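# Remove the curved support from beneath the arch

## Task

Pull the curved wooden support (the centring) out from beneath the arch while the arch keeps standing and none of its blocks shifts from its spot; any number of the four arms may be used.

## Robot and tools

Setup: four identical i2rt Big YAM arms named arm1, arm2, arm3 and arm4 work around a shared table. Each has six revolute joints, a two-finger gripper and a wrist camera (arm1_cam_wrist and so on). Three fixed room cameras are also available: cam_back, cam_front and cam_top. Loose objects can occasionally get a small random nudge.

Frame: every pose uses a single scene frame. Its origin is on the floor and +z points up. Table tops under the arms are at z=0.720. Arm feet (base_link) are at: arm1 (0.650, -0.006, 0.794), arm2 (0.000, 0.656, 0.746), arm3 (-0.649, 0.006, 0.801), arm4 (-0.003, -0.653, 0.754). Each foot faces along its own +x: arm1 faces -x, arm3 faces +x, arm2 faces -y and arm4 faces +y, so all four look toward the centre. A hand can reach roughly 1.0 m from its joint1 axis. The reported hand point sits between the finger pads, about 1 cm short of the tips. The fingers point along the hand's +z, and they open and close along the hand's y.

Tool move: you may include keys arm1 to arm4 plus cameras. A robot that is left out gets no new command but may keep pushing toward its previous targets. Each robot's entry is an object that can contain:
- joints: absolute joint targets keyed by name. joint1_rad runs -2.879..2.879 and rotates the arm about its foot, with positive meaning counter-clockwise seen from above. joint2_rad runs 0..3.141 (shoulder). joint3_rad runs 0..3.019 (elbow, 0 = folded). joint4_rad runs -1.692..1.57 (wrist pitch, positive tips the fingers up). joint5_rad runs -1.57..1.57 (sideways swing, positive to the arm's right). joint6_rad runs -2.094..2.094 (roll, positive clockwise seen from behind). gripper_m runs 0..0.093 and is the fingertip gap in metres. Joint values are in radians.
- target: one list of seven numbers [x, y, z, qw, qx, qy, qz]. This is an absolute hand pose in the scene frame, in metres, with a wxyz quaternion. The hand travels a straight line toward it, starting from its current hand_target. When target is present, joints may only contain gripper_m; anything else gets the call refused.
- speed: the top linear speed of that path, 0.002..0.5 m/s, default 0.25. Rotation is capped at twice this value in rad/s. It is only allowed together with target.
- min_time_s: 0.1..8 s, the minimum duration for that robot's joint motions.
All motions start together. All hand paths within one action finish together, paced by the slowest one. A path takes 0.5..10 s, and no action can run past 15 s. The controller clips every step to within 100 mm and 20 degrees of the measured pose. Expect hands to lag and to end a centimetre or more away from the target. They can overshoot the requested speed, especially with the arm nearly straight. Paths do not avoid obstacles or other arms.
cameras: a list of names, or ["all"], or []. A call with no action returns full state and every image.

Tool wait: seconds (0..10) plus an optional cameras list. It lets the scene run with no new commands.

Tool zoom_image: camera plus region [x0,y0,x1,y1] in image pixels, at most 504x504. It only works on a camera that appeared in the latest images.

Tool finished_scene: scene (1 or 2). It ends the scene for good, so the arch must already be standing without the support and without robot help.

Results: a line "move" lists each commanded robot with done or its worst status. joint_status and hand_status words mean:
- off_target: the joint stopped short and may still be pushing.
- time_out: the arm got stuck. Its joints keep nearby targets and keep pushing; on_its_own lists them.
- not_followed / "joint command not followed" / "pose unreachable": the self- and inter-arm collision check blocked the motion.
- limit_stop_at_motor_heat: a heat stop interrupted the motion.
Robots shown under "as last shown" were not commanded, and their lines repeat earlier values. hand_target is the pose implied by the held joint targets; hand is the measured pose, which gets less accurate at long reach. Joint velocities are in rad/s (gripper in m/s), and "within noise" means the arm is still. Joint torques are in N m and include gravity, offset and noise; torques 3 and 4 wrap at ±28.

Gripper: with a hard object gripped, the reading can be up to about 5 mm below its width, or about 2 mm above on some units. Shut on nothing it reads 0 to 0.003. A target about 5 mm under the first-contact reading gives full force (roughly 50-64 N per pad). To release, command a gap well wider than the reading.

Cameras: wrist and room cameras come with calibration (K, distortion, T_world_to_cam). Room cameras may have drifted by up to about 2.3 degrees and 9 mm. Room-camera estimates are most trustworthy near the image centre.

Avoid: a hard contact between two robots, including one gripper closing on another's fingers, ends the scene. The collision check does not stop fingers, housings or wrist cameras from meeting. Never knock objects off the work area or let them drop far. Don't slam into fixed or heavy items. Don't bump the arch or drag its blocks when pulling the support out; slide it out slowly. Arms keep pushing against obstacles, and sustained pushing, holding loads or staying stretched heats motors. A MOTOR HOT line appears at 85 °C, and at 100 °C the arm goes limp for 30 s or more. To relieve a stuck joint, send it its reported position. The scene keeps running while you compose replies.

Each tool is called after "Emit:" by a JSON object that holds its "name" and its "arguments", one argument or row to a line.

## Session

Emit:
{"name": "move", "arguments": {

}}

Scene clock: 0.00 s.
Joint torques (N m): no reading
Motor temperatures (°C): arm1=[38 34 37 30 33 32 34] | arm2=[37 32 31 34 36 30 31] | arm3=[30 39 35 33 32 33 37] | arm4=[33 33 32 36 36 28 38]
Heat: arm1: hottest joint1_rad 38 °C; arm2: hottest joint1_rad 37 °C; arm3: hottest joint2_rad 39 °C; arm4: hottest gripper 38 °C.
Joint velocities: within noise
arm1.joint_positions: joint1_rad=-0.338 joint2_rad=+0.579 joint3_rad=+1.357 joint4_rad=-1.551 joint5_rad=-0.092 joint6_rad=+0.681 gripper_m=+0.09396
arm1.joint_status: not commanded
arm1.hand: x=+0.4682 y=+0.0429 z=+1.2854 quat_wxyz=(+0.101, +0.807, -0.442, -0.380) (m; scene frame)
arm1.hand_target: x=+0.4697 y=+0.0423 z=+1.2939 quat_wxyz=(+0.102, +0.803, -0.439, -0.390) (m; scene frame)
arm1.hand_status: not commanded
arm2.joint_positions: joint1_rad=-0.491 joint2_rad=+0.571 joint3_rad=+1.396 joint4_rad=-1.145 joint5_rad=+0.158 joint6_rad=+0.378 gripper_m=+0.09396
arm2.joint_status: not commanded
arm2.hand: x=-0.1424 y=+0.4717 z=+1.3418 quat_wxyz=(-0.330, -0.780, -0.216, +0.486) (m; scene frame)
arm2.hand_target: x=-0.1404 y=+0.4751 z=+1.3501 quat_wxyz=(-0.336, -0.774, -0.213, +0.492) (m; scene frame)
arm2.hand_status: not commanded
arm3.joint_positions: joint1_rad=-0.617 joint2_rad=+0.648 joint3_rad=+1.424 joint4_rad=-1.441 joint5_rad=-0.053 joint6_rad=+0.679 gripper_m=+0.09396
arm3.joint_status: not commanded
arm3.hand: x=-0.4492 y=-0.1083 z=+1.3285 quat_wxyz=(-0.435, -0.518, -0.735, -0.041) (m; scene frame)
arm3.hand_target: x=-0.4509 y=-0.1071 z=+1.3401 quat_wxyz=(-0.447, -0.514, -0.731, -0.042) (m; scene frame)
arm3.hand_status: not commanded
arm4.joint_positions: joint1_rad=-0.377 joint2_rad=+0.615 joint3_rad=+1.493 joint4_rad=-1.274 joint5_rad=+0.157 joint6_rad=-0.616 gripper_m=+0.09396
arm4.joint_status: not commanded
arm4.hand: x=+0.0978 y=-0.4603 z=+1.3602 quat_wxyz=(-0.554, +0.623, -0.545, -0.090) (m; scene frame)
arm4.hand_target: x=+0.0963 y=-0.4637 z=+1.3683 quat_wxyz=(-0.562, +0.618, -0.542, -0.093) (m; scene frame)
arm4.hand_status: not commanded
pictures: arm1_cam_wrist, arm2_cam_wrist, arm3_cam_wrist, arm4_cam_wrist, cam_back, cam_front, cam_top

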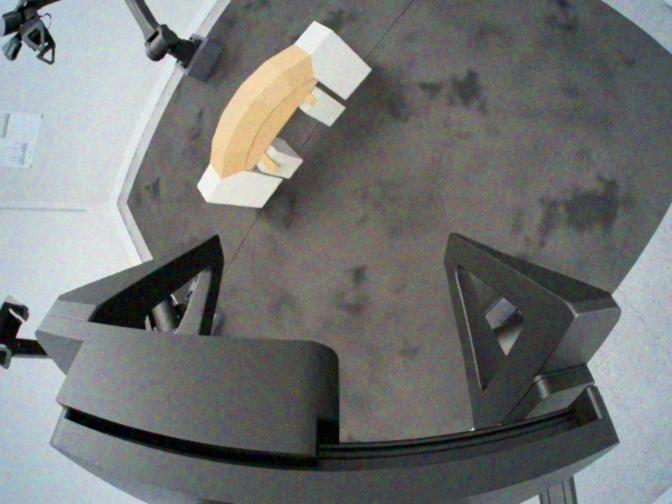

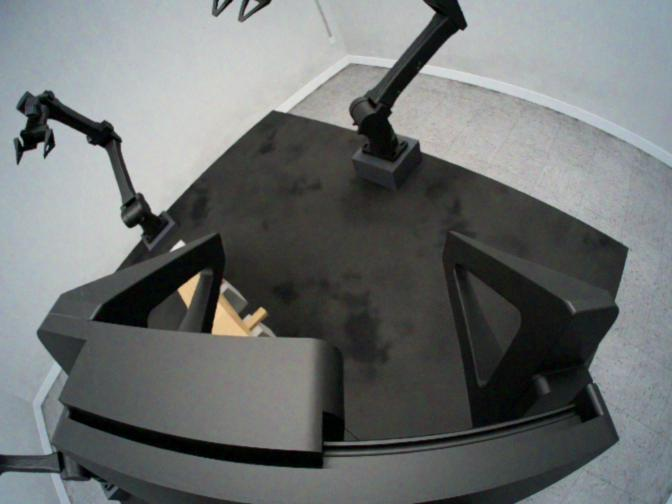

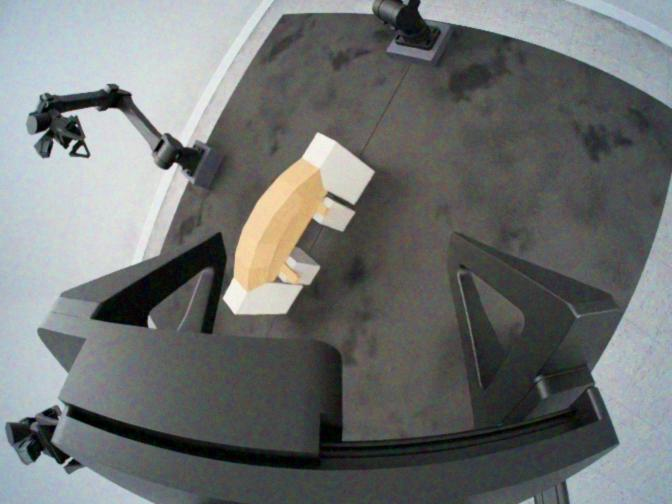

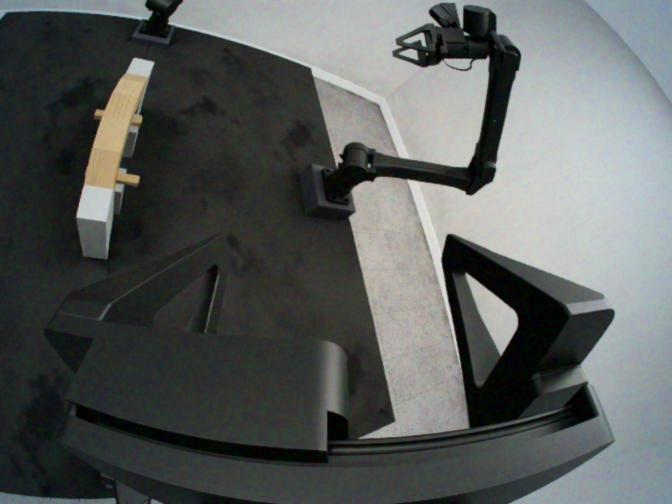

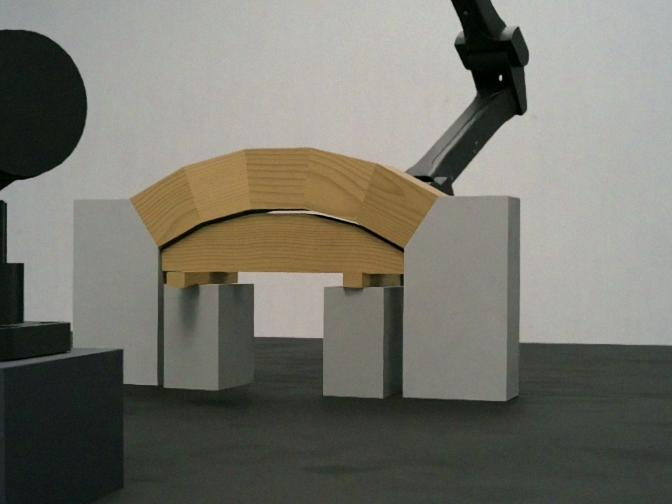

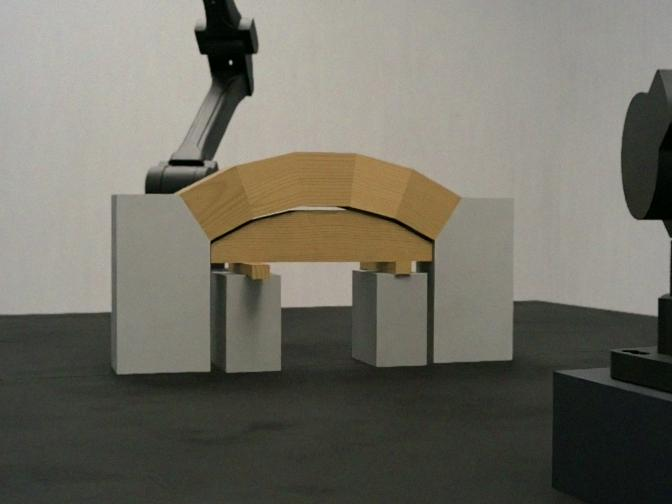

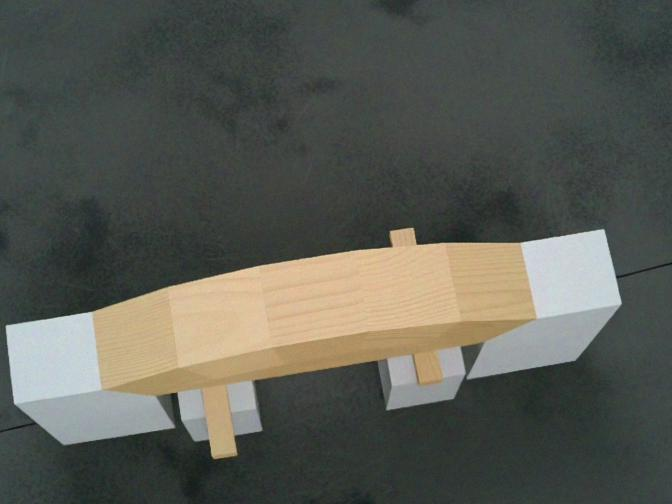

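Emit:
{"name": "zoom_image", "arguments": {
  "camera": "cam_top",
  "region": [170, 220, 470, 470]
}}

Emit:
{"name": "zoom_image", "arguments": {
  "camera": "cam_back",
  "region": [60, 140, 300, 400]
}}

Emit:
{"name": "zoom_image", "arguments": {
  "camera": "cam_back",
  "region": [290, 140, 530, 400]
}}

Emit:
{"name": "zoom_image", "arguments": {
  "camera": "cam_front",
  "region": [100, 140, 320, 380]
}}

Emit:
{"name": "zoom_image", "arguments": {
  "camera": "cam_front",
  "region": [300, 140, 520, 380]
}}

Scaled by 1.680 from the camera's 672x504 image, which has a finer 960x720 frame.

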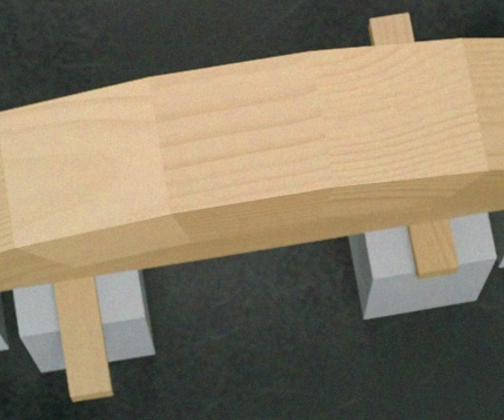

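Scaled by 1.938 from the camera's 672x504 image, which has a finer 960x720 frame.

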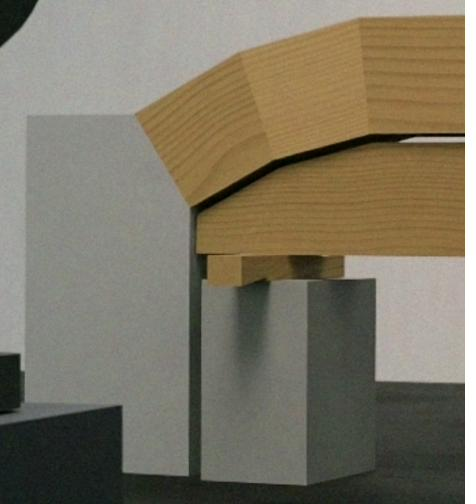

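Scaled by 1.938 from the camera's 672x504 image, which has a finer 960x720 frame.

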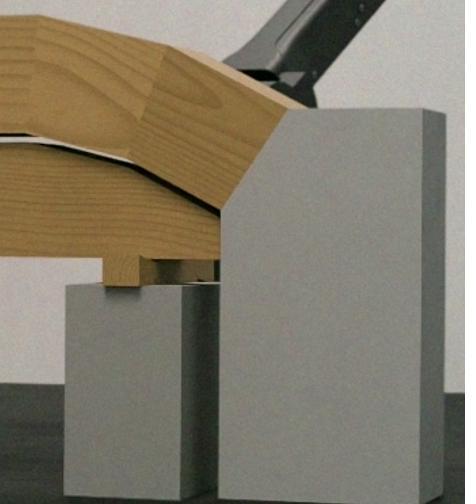

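Scaled by 2.100 from the camera's 672x504 image, which has a finer 960x720 frame.

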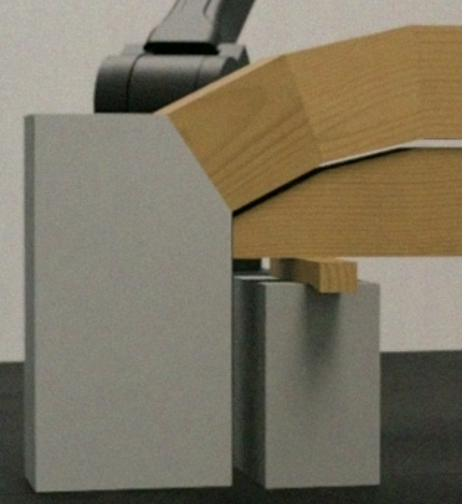

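Scaled by 2.100 from the camera's 672x504 image, which has a finer 960x720 frame.

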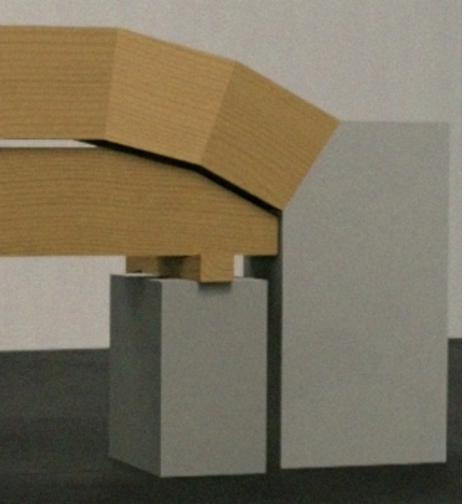

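Emit:
{"name": "zoom_image", "arguments": {
  "camera": "cam_back",
  "region": [130, 190, 250, 300]
}}

Emit:
{"name": "zoom_image", "arguments": {
  "camera": "cam_back",
  "region": [230, 190, 350, 300]
}}

Emit:
{"name": "zoom_image", "arguments": {
  "camera": "cam_back",
  "region": [320, 190, 440, 300]
}}

Emit:
{"name": "zoom_image", "arguments": {
  "camera": "cam_front",
  "region": [190, 190, 310, 300]
}}

Emit:
{"name": "zoom_image", "arguments": {
  "camera": "cam_front",
  "region": [330, 190, 450, 300]
}}

Scaled by 4.200 from the camera's 672x504 image, which has a finer 960x720 frame.

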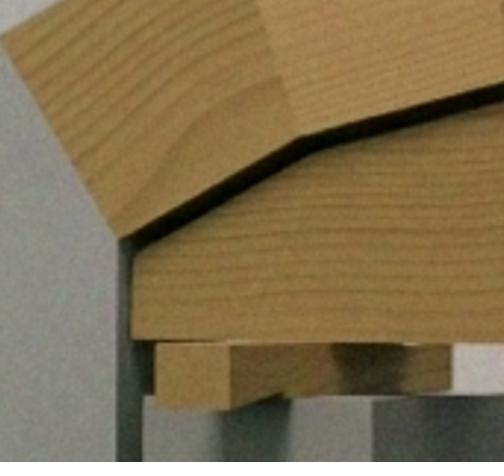

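Scaled by 4.200 from the camera's 672x504 image, which has a finer 960x720 frame.

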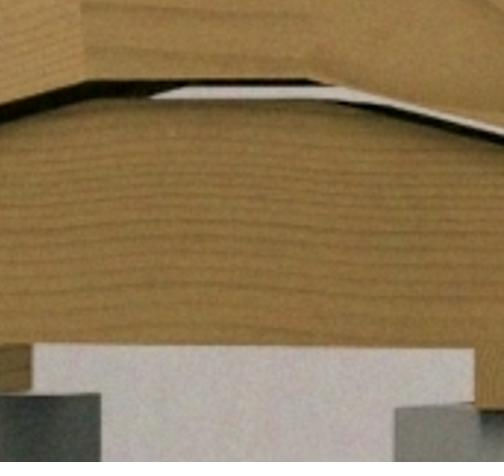

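Scaled by 4.200 from the camera's 672x504 image, which has a finer 960x720 frame.

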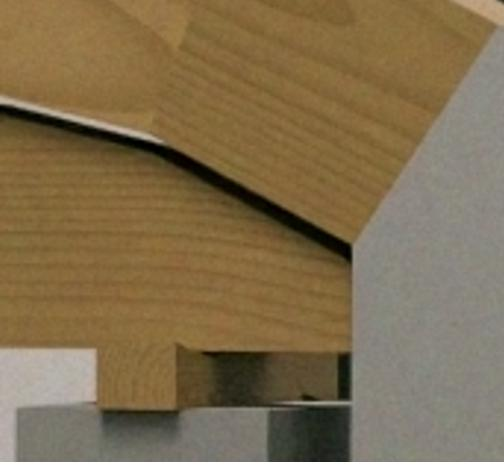

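Scaled by 4.200 from the camera's 672x504 image, which has a finer 960x720 frame.

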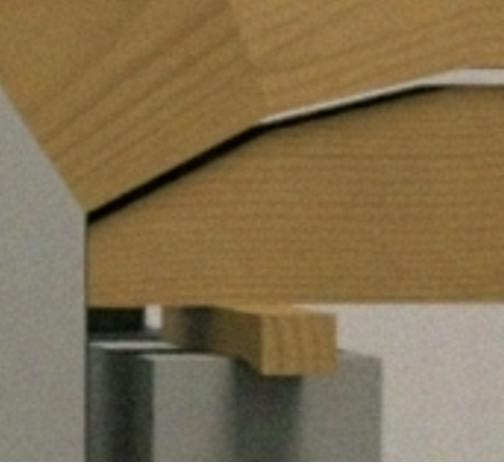

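Scaled by 4.200 from the camera's 672x504 image, which has a finer 960x720 frame.

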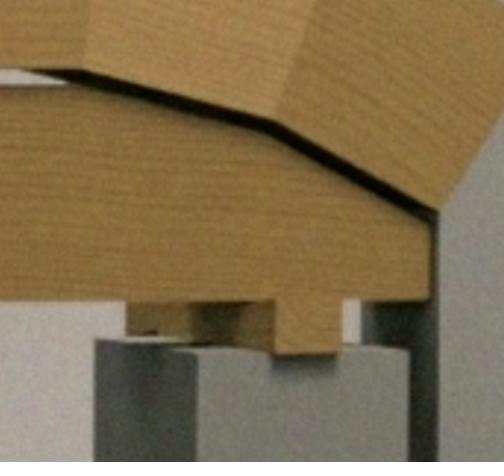

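Emit:
{"name": "zoom_image", "arguments": {
  "camera": "arm4_cam_wrist",
  "region": [380, 0, 530, 120]
}}

Emit:
{"name": "zoom_image", "arguments": {
  "camera": "arm3_cam_wrist",
  "region": [20, 70, 120, 170]
}}

Emit:
{"name": "zoom_image", "arguments": {
  "camera": "arm3_cam_wrist",
  "region": [210, 120, 390, 330]
}}

Emit:
{"name": "zoom_image", "arguments": {
  "camera": "arm4_cam_wrist",
  "region": [60, 50, 200, 270]
}}

Scaled by 3.360 from the camera's 672x504 image, which has a finer 960x720 frame.

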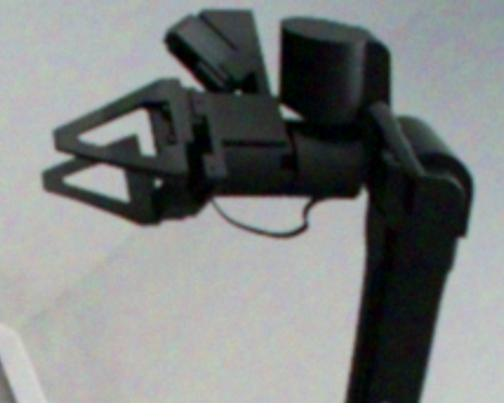

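Scaled by 5.040 from the camera's 672x504 image, which has a finer 960x720 frame.

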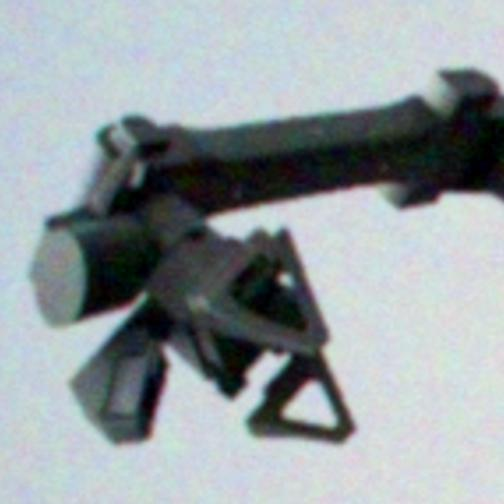

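Scaled by 2.400 from the camera's 672x504 image, which has a finer 960x720 frame.

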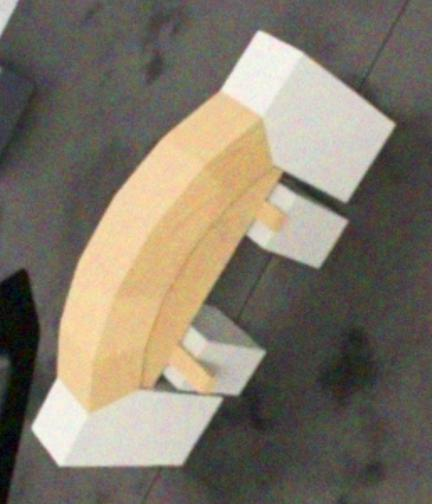

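Scaled by 2.291 from the camera's 672x504 image, which has a finer 960x720 frame.

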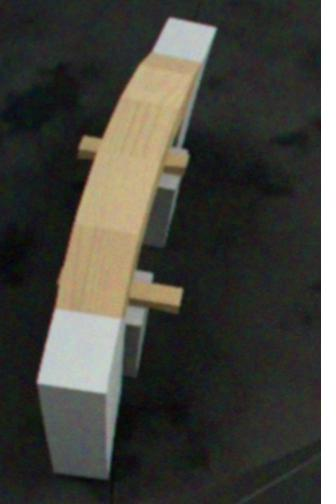

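Emit:
{"name": "move", "arguments": {
  "cameras": ["cam_top", "cam_back", "cam_front"]
}}

Emit:
{"name": "zoom_image", "arguments": {
  "camera": "cam_top",
  "region": [160, 360, 280, 480]
}}

Emit:
{"name": "zoom_image", "arguments": {
  "camera": "cam_top",
  "region": [360, 300, 480, 420]
}}

Emit:
{"name": "zoom_image", "arguments": {
  "camera": "cam_top",
  "region": [250, 290, 370, 410]
}}

Scene clock: 20.27 s.
Joint torques (N m): arm1=[-0.38 4.31 7.46 2.13 -0.01 -0.15] | arm2=[1.32 3.84 9.51 2.44 0.11 -0.01] | arm3=[-0.15 2.14 10.62 1.43 0.14 0.04] | arm4=[-0.91 4.89 8.18 2.25 0.05 0.07]
Motor temperatures (°C): arm1=[38 33 40 30 32 32 34] | arm2=[36 32 33 34 35 29 30] | arm3=[30 39 41 33 32 33 37] | arm4=[33 33 33 36 35 28 38]
Heat: arm1: hottest joint3_rad 40 °C; arm2: hottest joint1_rad 36 °C; arm3: hottest joint3_rad 41 °C; arm4: hottest gripper 38 °C.
Joint velocities: within noise
arm1.joint_positions: joint1_rad=-0.338 joint2_rad=+0.579 joint3_rad=+1.357 joint4_rad=-1.551 joint5_rad=-0.092 joint6_rad=+0.681 gripper_m=+0.09396
arm1.joint_status: not commanded
arm1.hand: x=+0.4682 y=+0.0429 z=+1.2854 quat_wxyz=(+0.101, +0.807, -0.442, -0.380) (m; scene frame)
arm1.hand_target: x=+0.4697 y=+0.0423 z=+1.2939 quat_wxyz=(+0.102, +0.803, -0.439, -0.390) (m; scene frame)
arm1.hand_status: not commanded
arm2.joint_positions: joint1_rad=-0.491 joint2_rad=+0.571 joint3_rad=+1.396 joint4_rad=-1.145 joint5_rad=+0.158 joint6_rad=+0.378 gripper_m=+0.09396
arm2.joint_status: not commanded
arm2.hand: x=-0.1424 y=+0.4717 z=+1.3418 quat_wxyz=(-0.330, -0.780, -0.216, +0.486) (m; scene frame)
arm2.hand_target: x=-0.1404 y=+0.4751 z=+1.3501 quat_wxyz=(-0.336, -0.774, -0.213, +0.492) (m; scene frame)
arm2.hand_status: not commanded
arm3.joint_positions: joint1_rad=-0.617 joint2_rad=+0.648 joint3_rad=+1.424 joint4_rad=-1.441 joint5_rad=-0.053 joint6_rad=+0.679 gripper_m=+0.09396
arm3.joint_status: not commanded
arm3.hand: x=-0.4492 y=-0.1083 z=+1.3285 quat_wxyz=(-0.435, -0.518, -0.735, -0.041) (m; scene frame)
arm3.hand_target: x=-0.4509 y=-0.1071 z=+1.3401 quat_wxyz=(-0.447, -0.514, -0.731, -0.042) (m; scene frame)
arm3.hand_status: not commanded
arm4.joint_positions: joint1_rad=-0.377 joint2_rad=+0.615 joint3_rad=+1.493 joint4_rad=-1.274 joint5_rad=+0.157 joint6_rad=-0.616 gripper_m=+0.09396
arm4.joint_status: not commanded
arm4.hand: x=+0.0978 y=-0.4603 z=+1.3602 quat_wxyz=(-0.554, +0.623, -0.545, -0.090) (m; scene frame)
arm4.hand_target: x=+0.0963 y=-0.4637 z=+1.3683 quat_wxyz=(-0.562, +0.618, -0.542, -0.093) (m; scene frame)
arm4.hand_status: not commanded
pictures: cam_back, cam_front, cam_top

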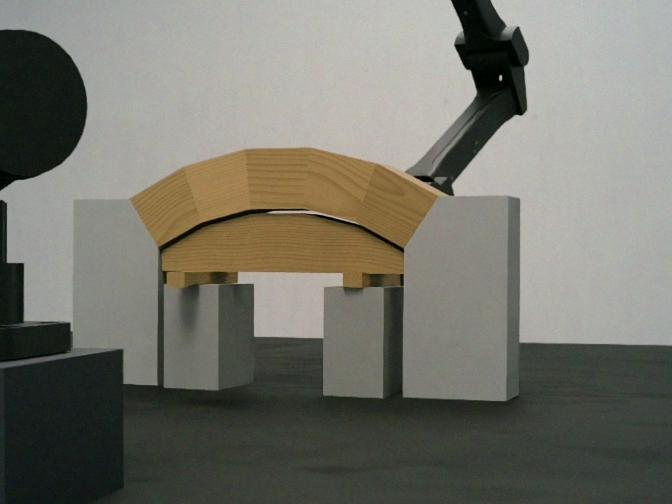

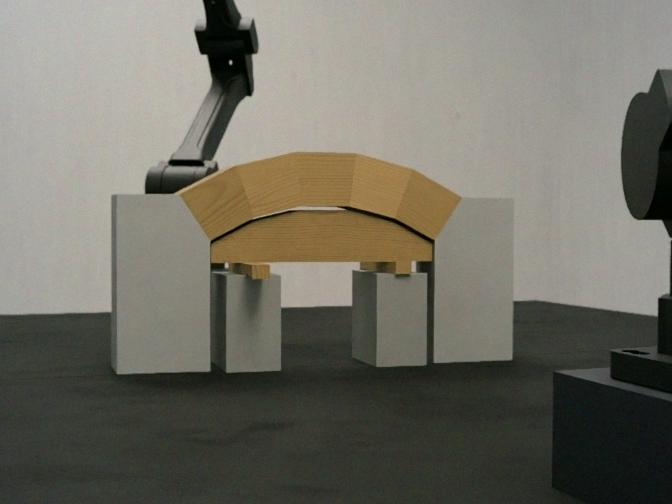

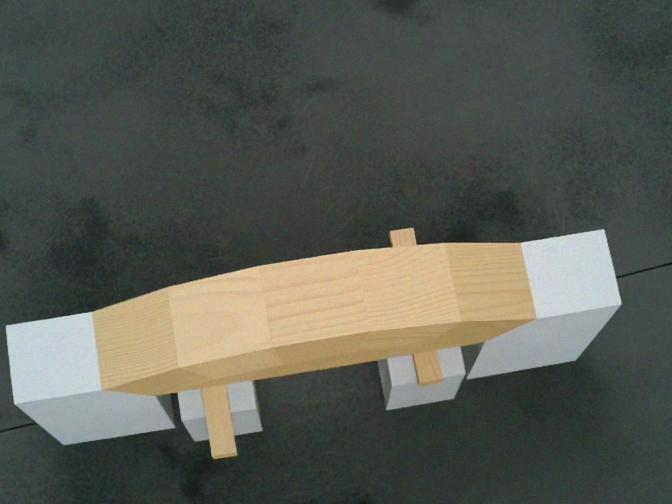

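Scaled by 4.200 from the camera's 672x504 image, which has a finer 960x720 frame.

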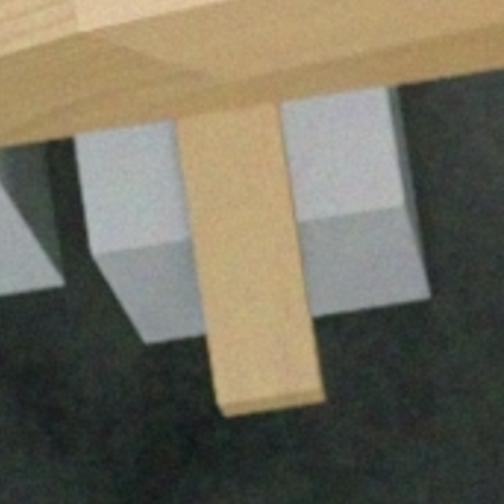

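Scaled by 4.200 from the camera's 672x504 image, which has a finer 960x720 frame.

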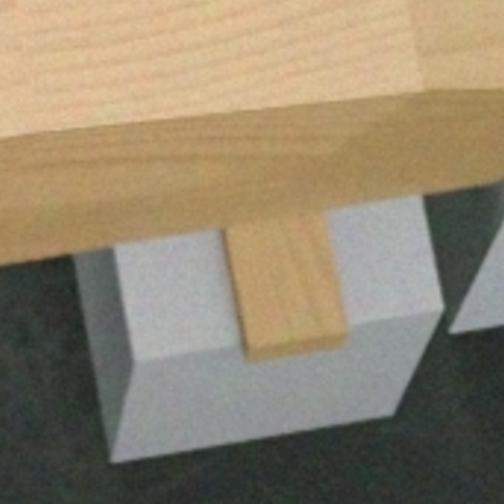

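Scaled by 4.200 from the camera's 672x504 image, which has a finer 960x720 frame.

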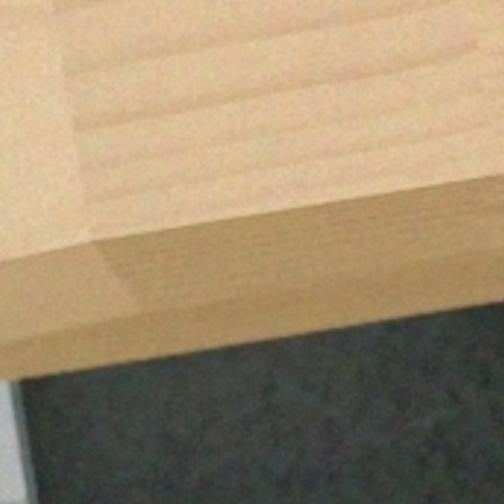

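Emit:
{"name": "move", "arguments": {
  "arm1": {"target": [0.266, -0.022, 0.90, -0.0288, 0.7065, -0.0288, -0.7065], "speed": 0.2},
  "arm3": {"target": [-0.232, 0.0186, 0.90, 0.479, -0.479, 0.520, -0.520], "speed": 0.2},
  "cameras": ["all"]
}}

Scene clock: 31.33 s.
Joint torques (N m): arm1=[-1.55 -4.31 1.78 3.54 -0.12 -0.19] | arm2=[1.26 3.55 9.47 2.44 0.1 -0.01] | arm3=[-1.14 -6.83 3.15 2.3 -0.02 0.09] | arm4=[-1.38 4.31 8.38 2.18 0.04 0.05]
Motor temperatures (°C): arm1=[37 33 40 30 32 31 33] | arm2=[36 32 34 34 35 29 30] | arm3=[30 39 42 33 32 32 37] | arm4=[33 33 34 36 35 28 37]
Heat: arm1: hottest joint3_rad 40 °C; arm2: hottest joint1_rad 36 °C; arm3: hottest joint3_rad 42 °C; arm4: hottest gripper 37 °C.
move: arm1 off_target; arm3 off_target
Joint velocities: within noise
arm1.joint_positions: joint1_rad=+0.180 joint2_rad=+1.724 joint3_rad=+0.121 joint4_rad=+1.561 joint5_rad=+0.226 joint6_rad=+0.024 gripper_m=+0.09396
arm1.joint_status: not commanded
arm1.hand: x=+0.2713 y=-0.0264 z=+0.8981 quat_wxyz=(-0.023, +0.719, -0.028, -0.694) (m; scene frame)
arm1.hand_target: x=+0.2661 y=-0.0220 z=+0.9004 quat_wxyz=(-0.029, +0.713, -0.029, -0.700) (m; scene frame)
arm1.hand_status: off_target (0.007 m and 2.2 deg from the pose sent, 0.440 m and 64.0 deg at the start; a joint's target at an end of its range on 22 of 214 steps)
arm2, arm4: as last shown
arm3.joint_positions: joint1_rad=+0.083 joint2_rad=+1.767 joint3_rad=+0.202 joint4_rad=+1.535 joint5_rad=+0.197 joint6_rad=-1.551 gripper_m=+0.09396
arm3.joint_status: not commanded
arm3.hand: x=-0.2381 y=+0.0218 z=+0.8973 quat_wxyz=(-0.474, +0.488, -0.529, +0.508) (m; scene frame)
arm3.hand_target: x=-0.2320 y=+0.0187 z=+0.9004 quat_wxyz=(-0.475, +0.482, -0.524, +0.517) (m; scene frame)
arm3.hand_status: off_target (0.007 m and 2.1 deg from the pose sent, 0.497 m and 142.5 deg at the start; a joint's target at an end of its range on 25 of 214 steps)
pictures: arm1_cam_wrist, arm2_cam_wrist, arm3_cam_wrist, arm4_cam_wrist, cam_back, cam_front, cam_top
camera_calibration:
arm1_cam_wrist: T_world_to_cam=[[0.0851825, 0.996349, -0.00574894, 0.00727226], [0.607171, -0.056483, -0.792561, 0.548658], [-0.789992, 0.0640217, -0.609766, 0.891438], [0, 0, 0, 1]] pos_world=[0.37048, -0.0333273, 0.978455]
arm3_cam_wrist: T_world_to_cam=[[0.0486407, -0.0150628, 0.998703, -0.883382], [-0.667249, -0.744531, 0.0212683, -0.159752], [0.743245, -0.667418, -0.0462651, 0.360871], [0, 0, 0, 1]] pos_world=[-0.331841, 0.108606, 0.902329]

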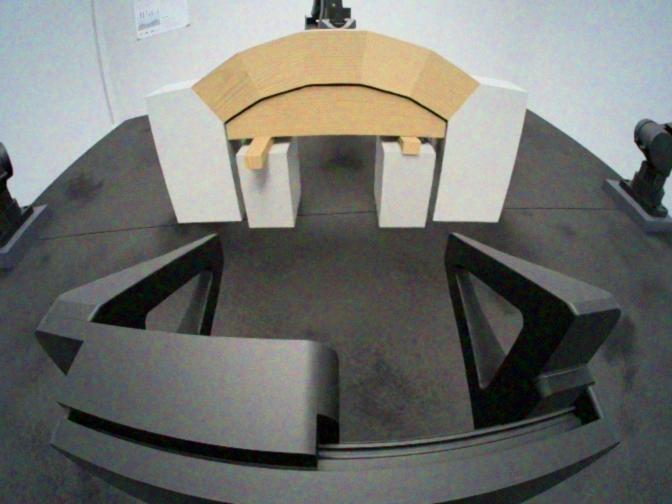

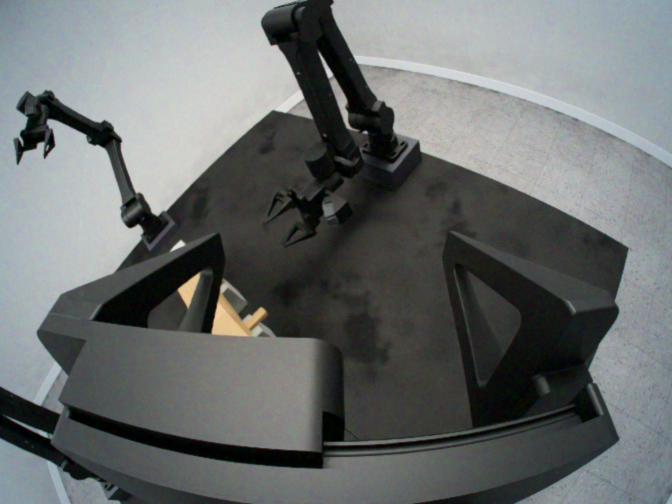

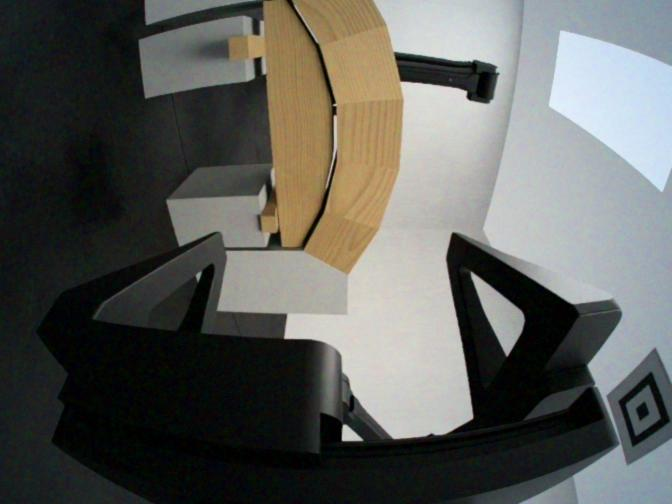

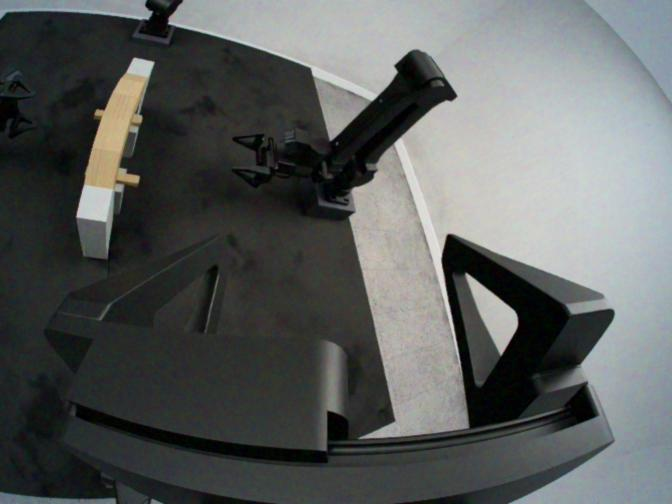

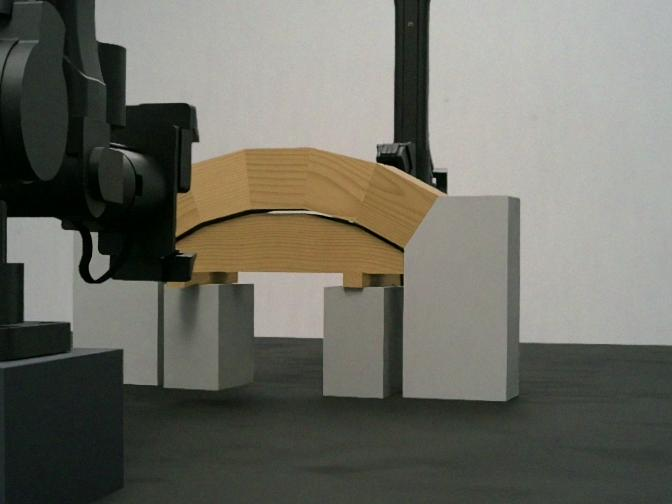

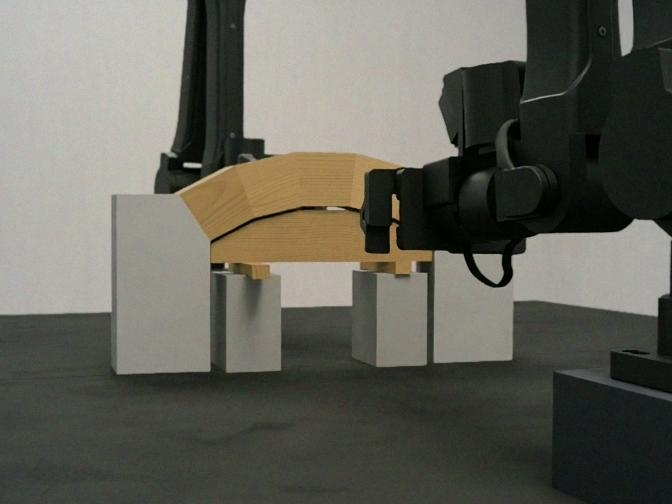

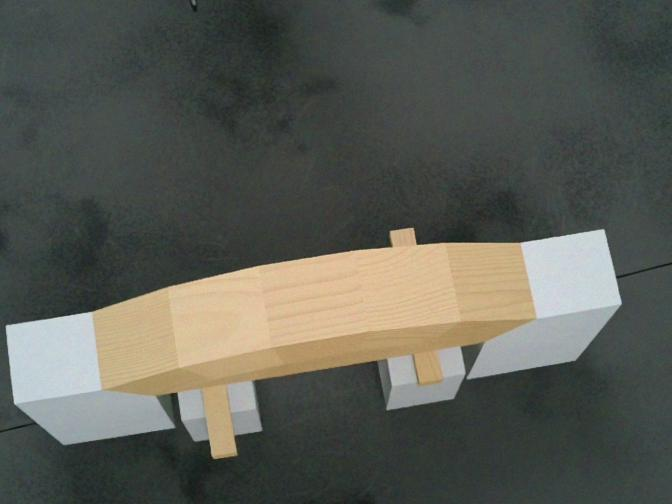

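Emit:
{"name": "zoom_image", "arguments": {
  "camera": "arm4_cam_wrist",
  "region": [220, 110, 340, 210]
}}

Emit:
{"name": "zoom_image", "arguments": {
  "camera": "arm3_cam_wrist",
  "region": [220, 0, 420, 260]
}}

Emit:
{"name": "zoom_image", "arguments": {
  "camera": "arm1_cam_wrist",
  "region": [200, 70, 480, 240]
}}

Emit:
{"name": "zoom_image", "arguments": {
  "camera": "arm2_cam_wrist",
  "region": [250, 140, 370, 260]
}}

Scaled by 4.200 from the camera's 672x504 image, which has a finer 960x720 frame.

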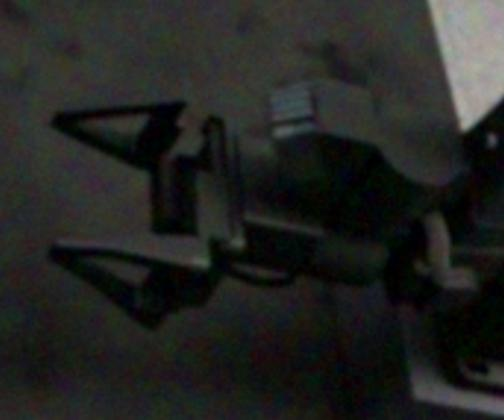

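Scaled by 1.938 from the camera's 672x504 image, which has a finer 960x720 frame.

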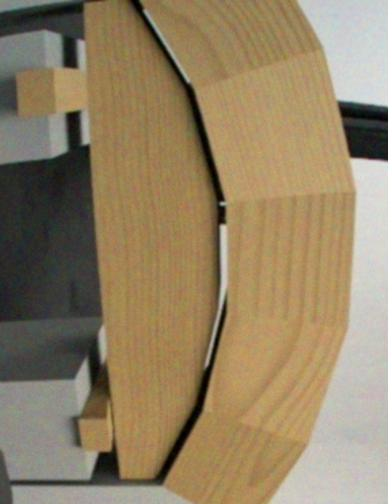

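Scaled by 1.800 from the camera's 672x504 image, which has a finer 960x720 frame.

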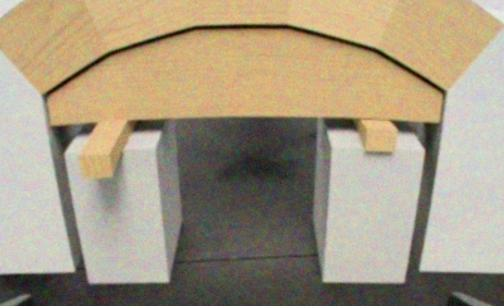

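Scaled by 4.200 from the camera's 672x504 image, which has a finer 960x720 frame.

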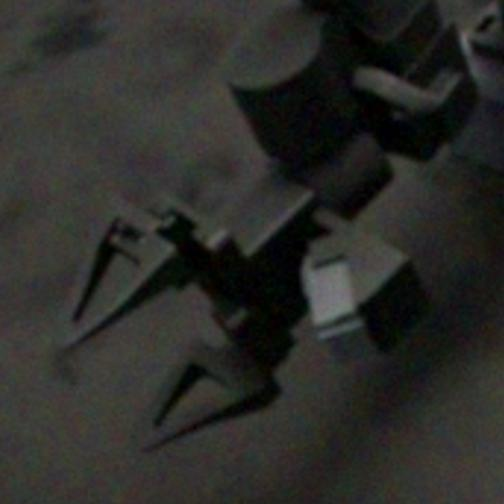

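Emit:
{"name": "move", "arguments": {
  "arm1": {"target": [0.1166, -0.0098, 0.853, -0.0288, 0.7065, -0.0288, -0.7065], "speed": 0.15, "joints": {"gripper_m": 0.07}},
  "arm3": {"target": [-0.1027, 0.0081, 0.855, 0.479, -0.479, 0.520, -0.520], "speed": 0.15, "joints": {"gripper_m": 0.085}},
  "cameras": ["all"]
}}

Scene clock: 37.40 s.
Joint torques (N m): arm1=[-1.67 -9.7 3.26 1.65 -0.12 -0.22] | arm2=[1.26 3.72 9.54 2.47 0.1 -0.04] | arm3=[-1.03 -11.28 4.53 0.87 -0.01 0.06] | arm4=[-0.5 4.66 8.27 2.24 0.05 0.05]
Motor temperatures (°C): arm1=[37 34 40 31 32 31 33] | arm2=[36 32 34 33 35 29 30] | arm3=[30 39 41 33 31 32 37] | arm4=[33 33 34 36 35 28 37]
Heat: arm1: hottest joint3_rad 40 °C; arm2: hottest joint1_rad 36 °C; arm3: hottest joint3_rad 41 °C; arm4: hottest gripper 37 °C.
move: arm1 off_target; arm3 off_target
Joint velocities: within noise
arm1.joint_positions: joint1_rad=+0.089 joint2_rad=+2.008 joint3_rad=+0.533 joint4_rad=+1.493 joint5_rad=+0.134 joint6_rad=+0.020 gripper_m=+0.07011
arm1.joint_status: all done
arm1.hand: x=+0.1234 y=-0.0168 z=+0.8651 quat_wxyz=(-0.020, +0.699, -0.029, -0.715) (m; scene frame)
arm1.hand_target: x=+0.1173 y=-0.0098 z=+0.8531 quat_wxyz=(-0.029, +0.707, -0.029, -0.706) (m; scene frame)
arm1.hand_status: off_target (0.016 m and 1.7 deg from the pose sent, 0.162 m and 2.2 deg at the start)
arm2, arm4: as last shown
arm3.joint_positions: joint1_rad=+0.016 joint2_rad=+2.024 joint3_rad=+0.567 joint4_rad=+1.475 joint5_rad=+0.130 joint6_rad=-1.554 gripper_m=+0.08509
arm3.joint_status: all done
arm3.hand: x=-0.1097 y=+0.0125 z=+0.8627 quat_wxyz=(-0.486, +0.475, -0.519, +0.518) (m; scene frame)
arm3.hand_target: x=-0.1030 y=+0.0080 z=+0.8552 quat_wxyz=(-0.479, +0.479, -0.520, +0.520) (m; scene frame)
arm3.hand_status: off_target (0.011 m and 1.0 deg from the pose sent, 0.143 m and 2.1 deg at the start)
pictures: arm1_cam_wrist, arm2_cam_wrist, arm3_cam_wrist, arm4_cam_wrist, cam_back, cam_front, cam_top
camera_calibration:
arm1_cam_wrist: T_world_to_cam=[[0.0832146, 0.996433, -0.0140364, 0.0174366], [0.559772, -0.0583918, -0.826587, 0.648233], [-0.824458, 0.060927, -0.562634, 0.717233], [0, 0, 0, 1]] pos_world=[0.227015, -0.0232217, 0.939605]
arm3_cam_wrist: T_world_to_cam=[[0.00219366, -0.0168928, 0.999855, -0.861265], [-0.667538, -0.744493, -0.0111138, -0.0524528], [0.744572, -0.667417, -0.0129098, 0.228948], [0, 0, 0, 1]] pos_world=[-0.203593, 0.0992038, 0.863513]

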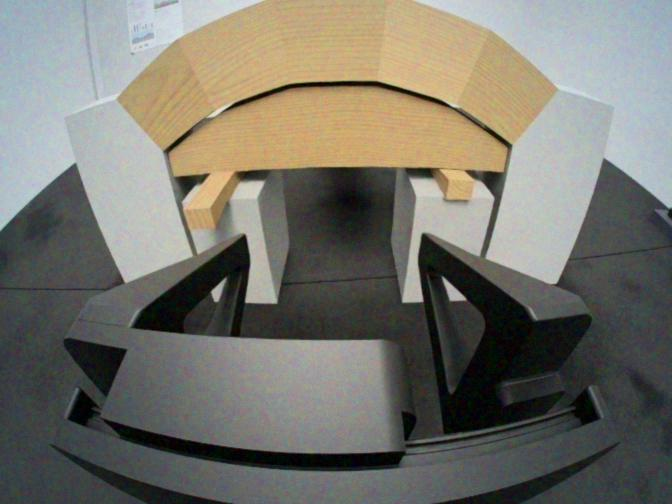

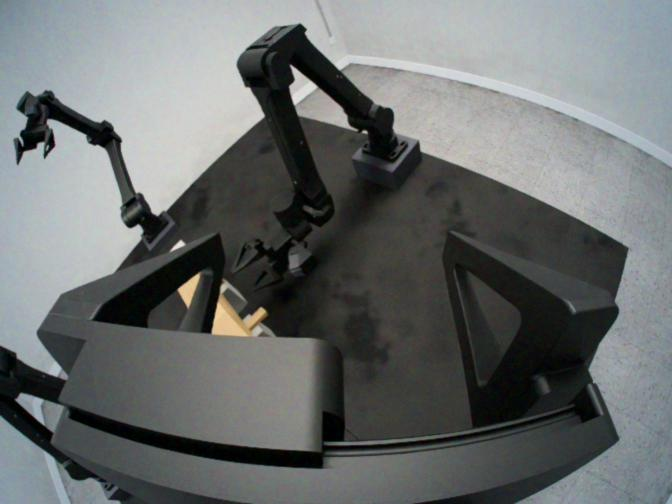

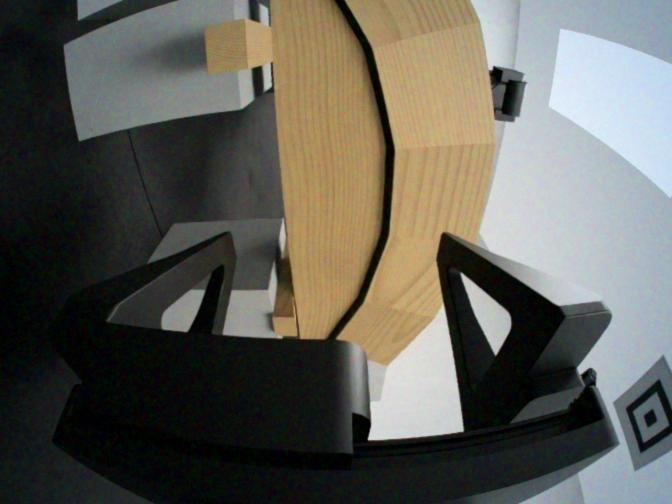

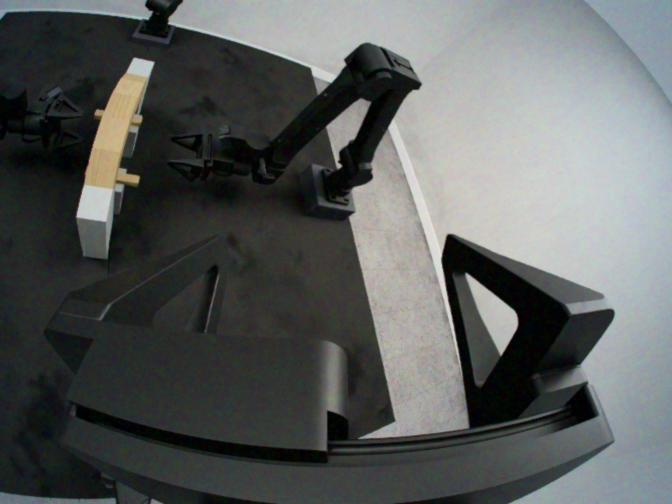

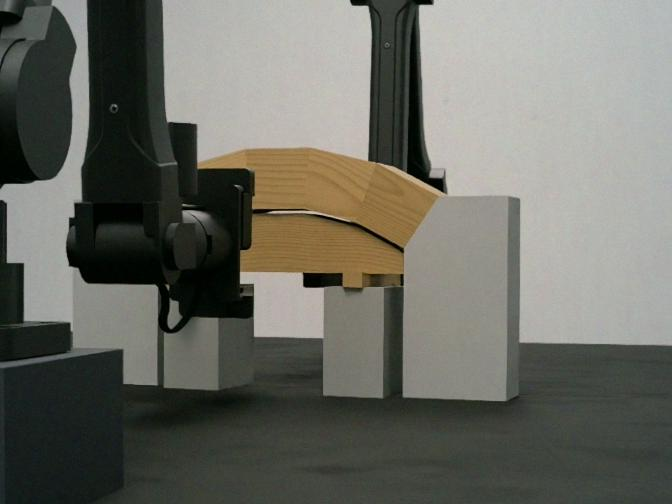

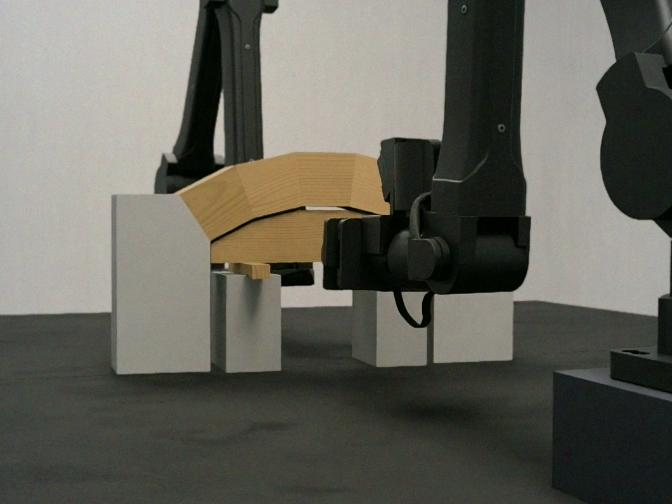

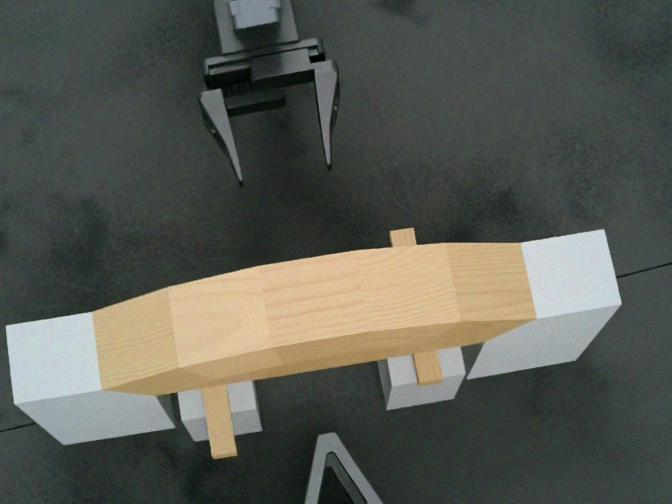

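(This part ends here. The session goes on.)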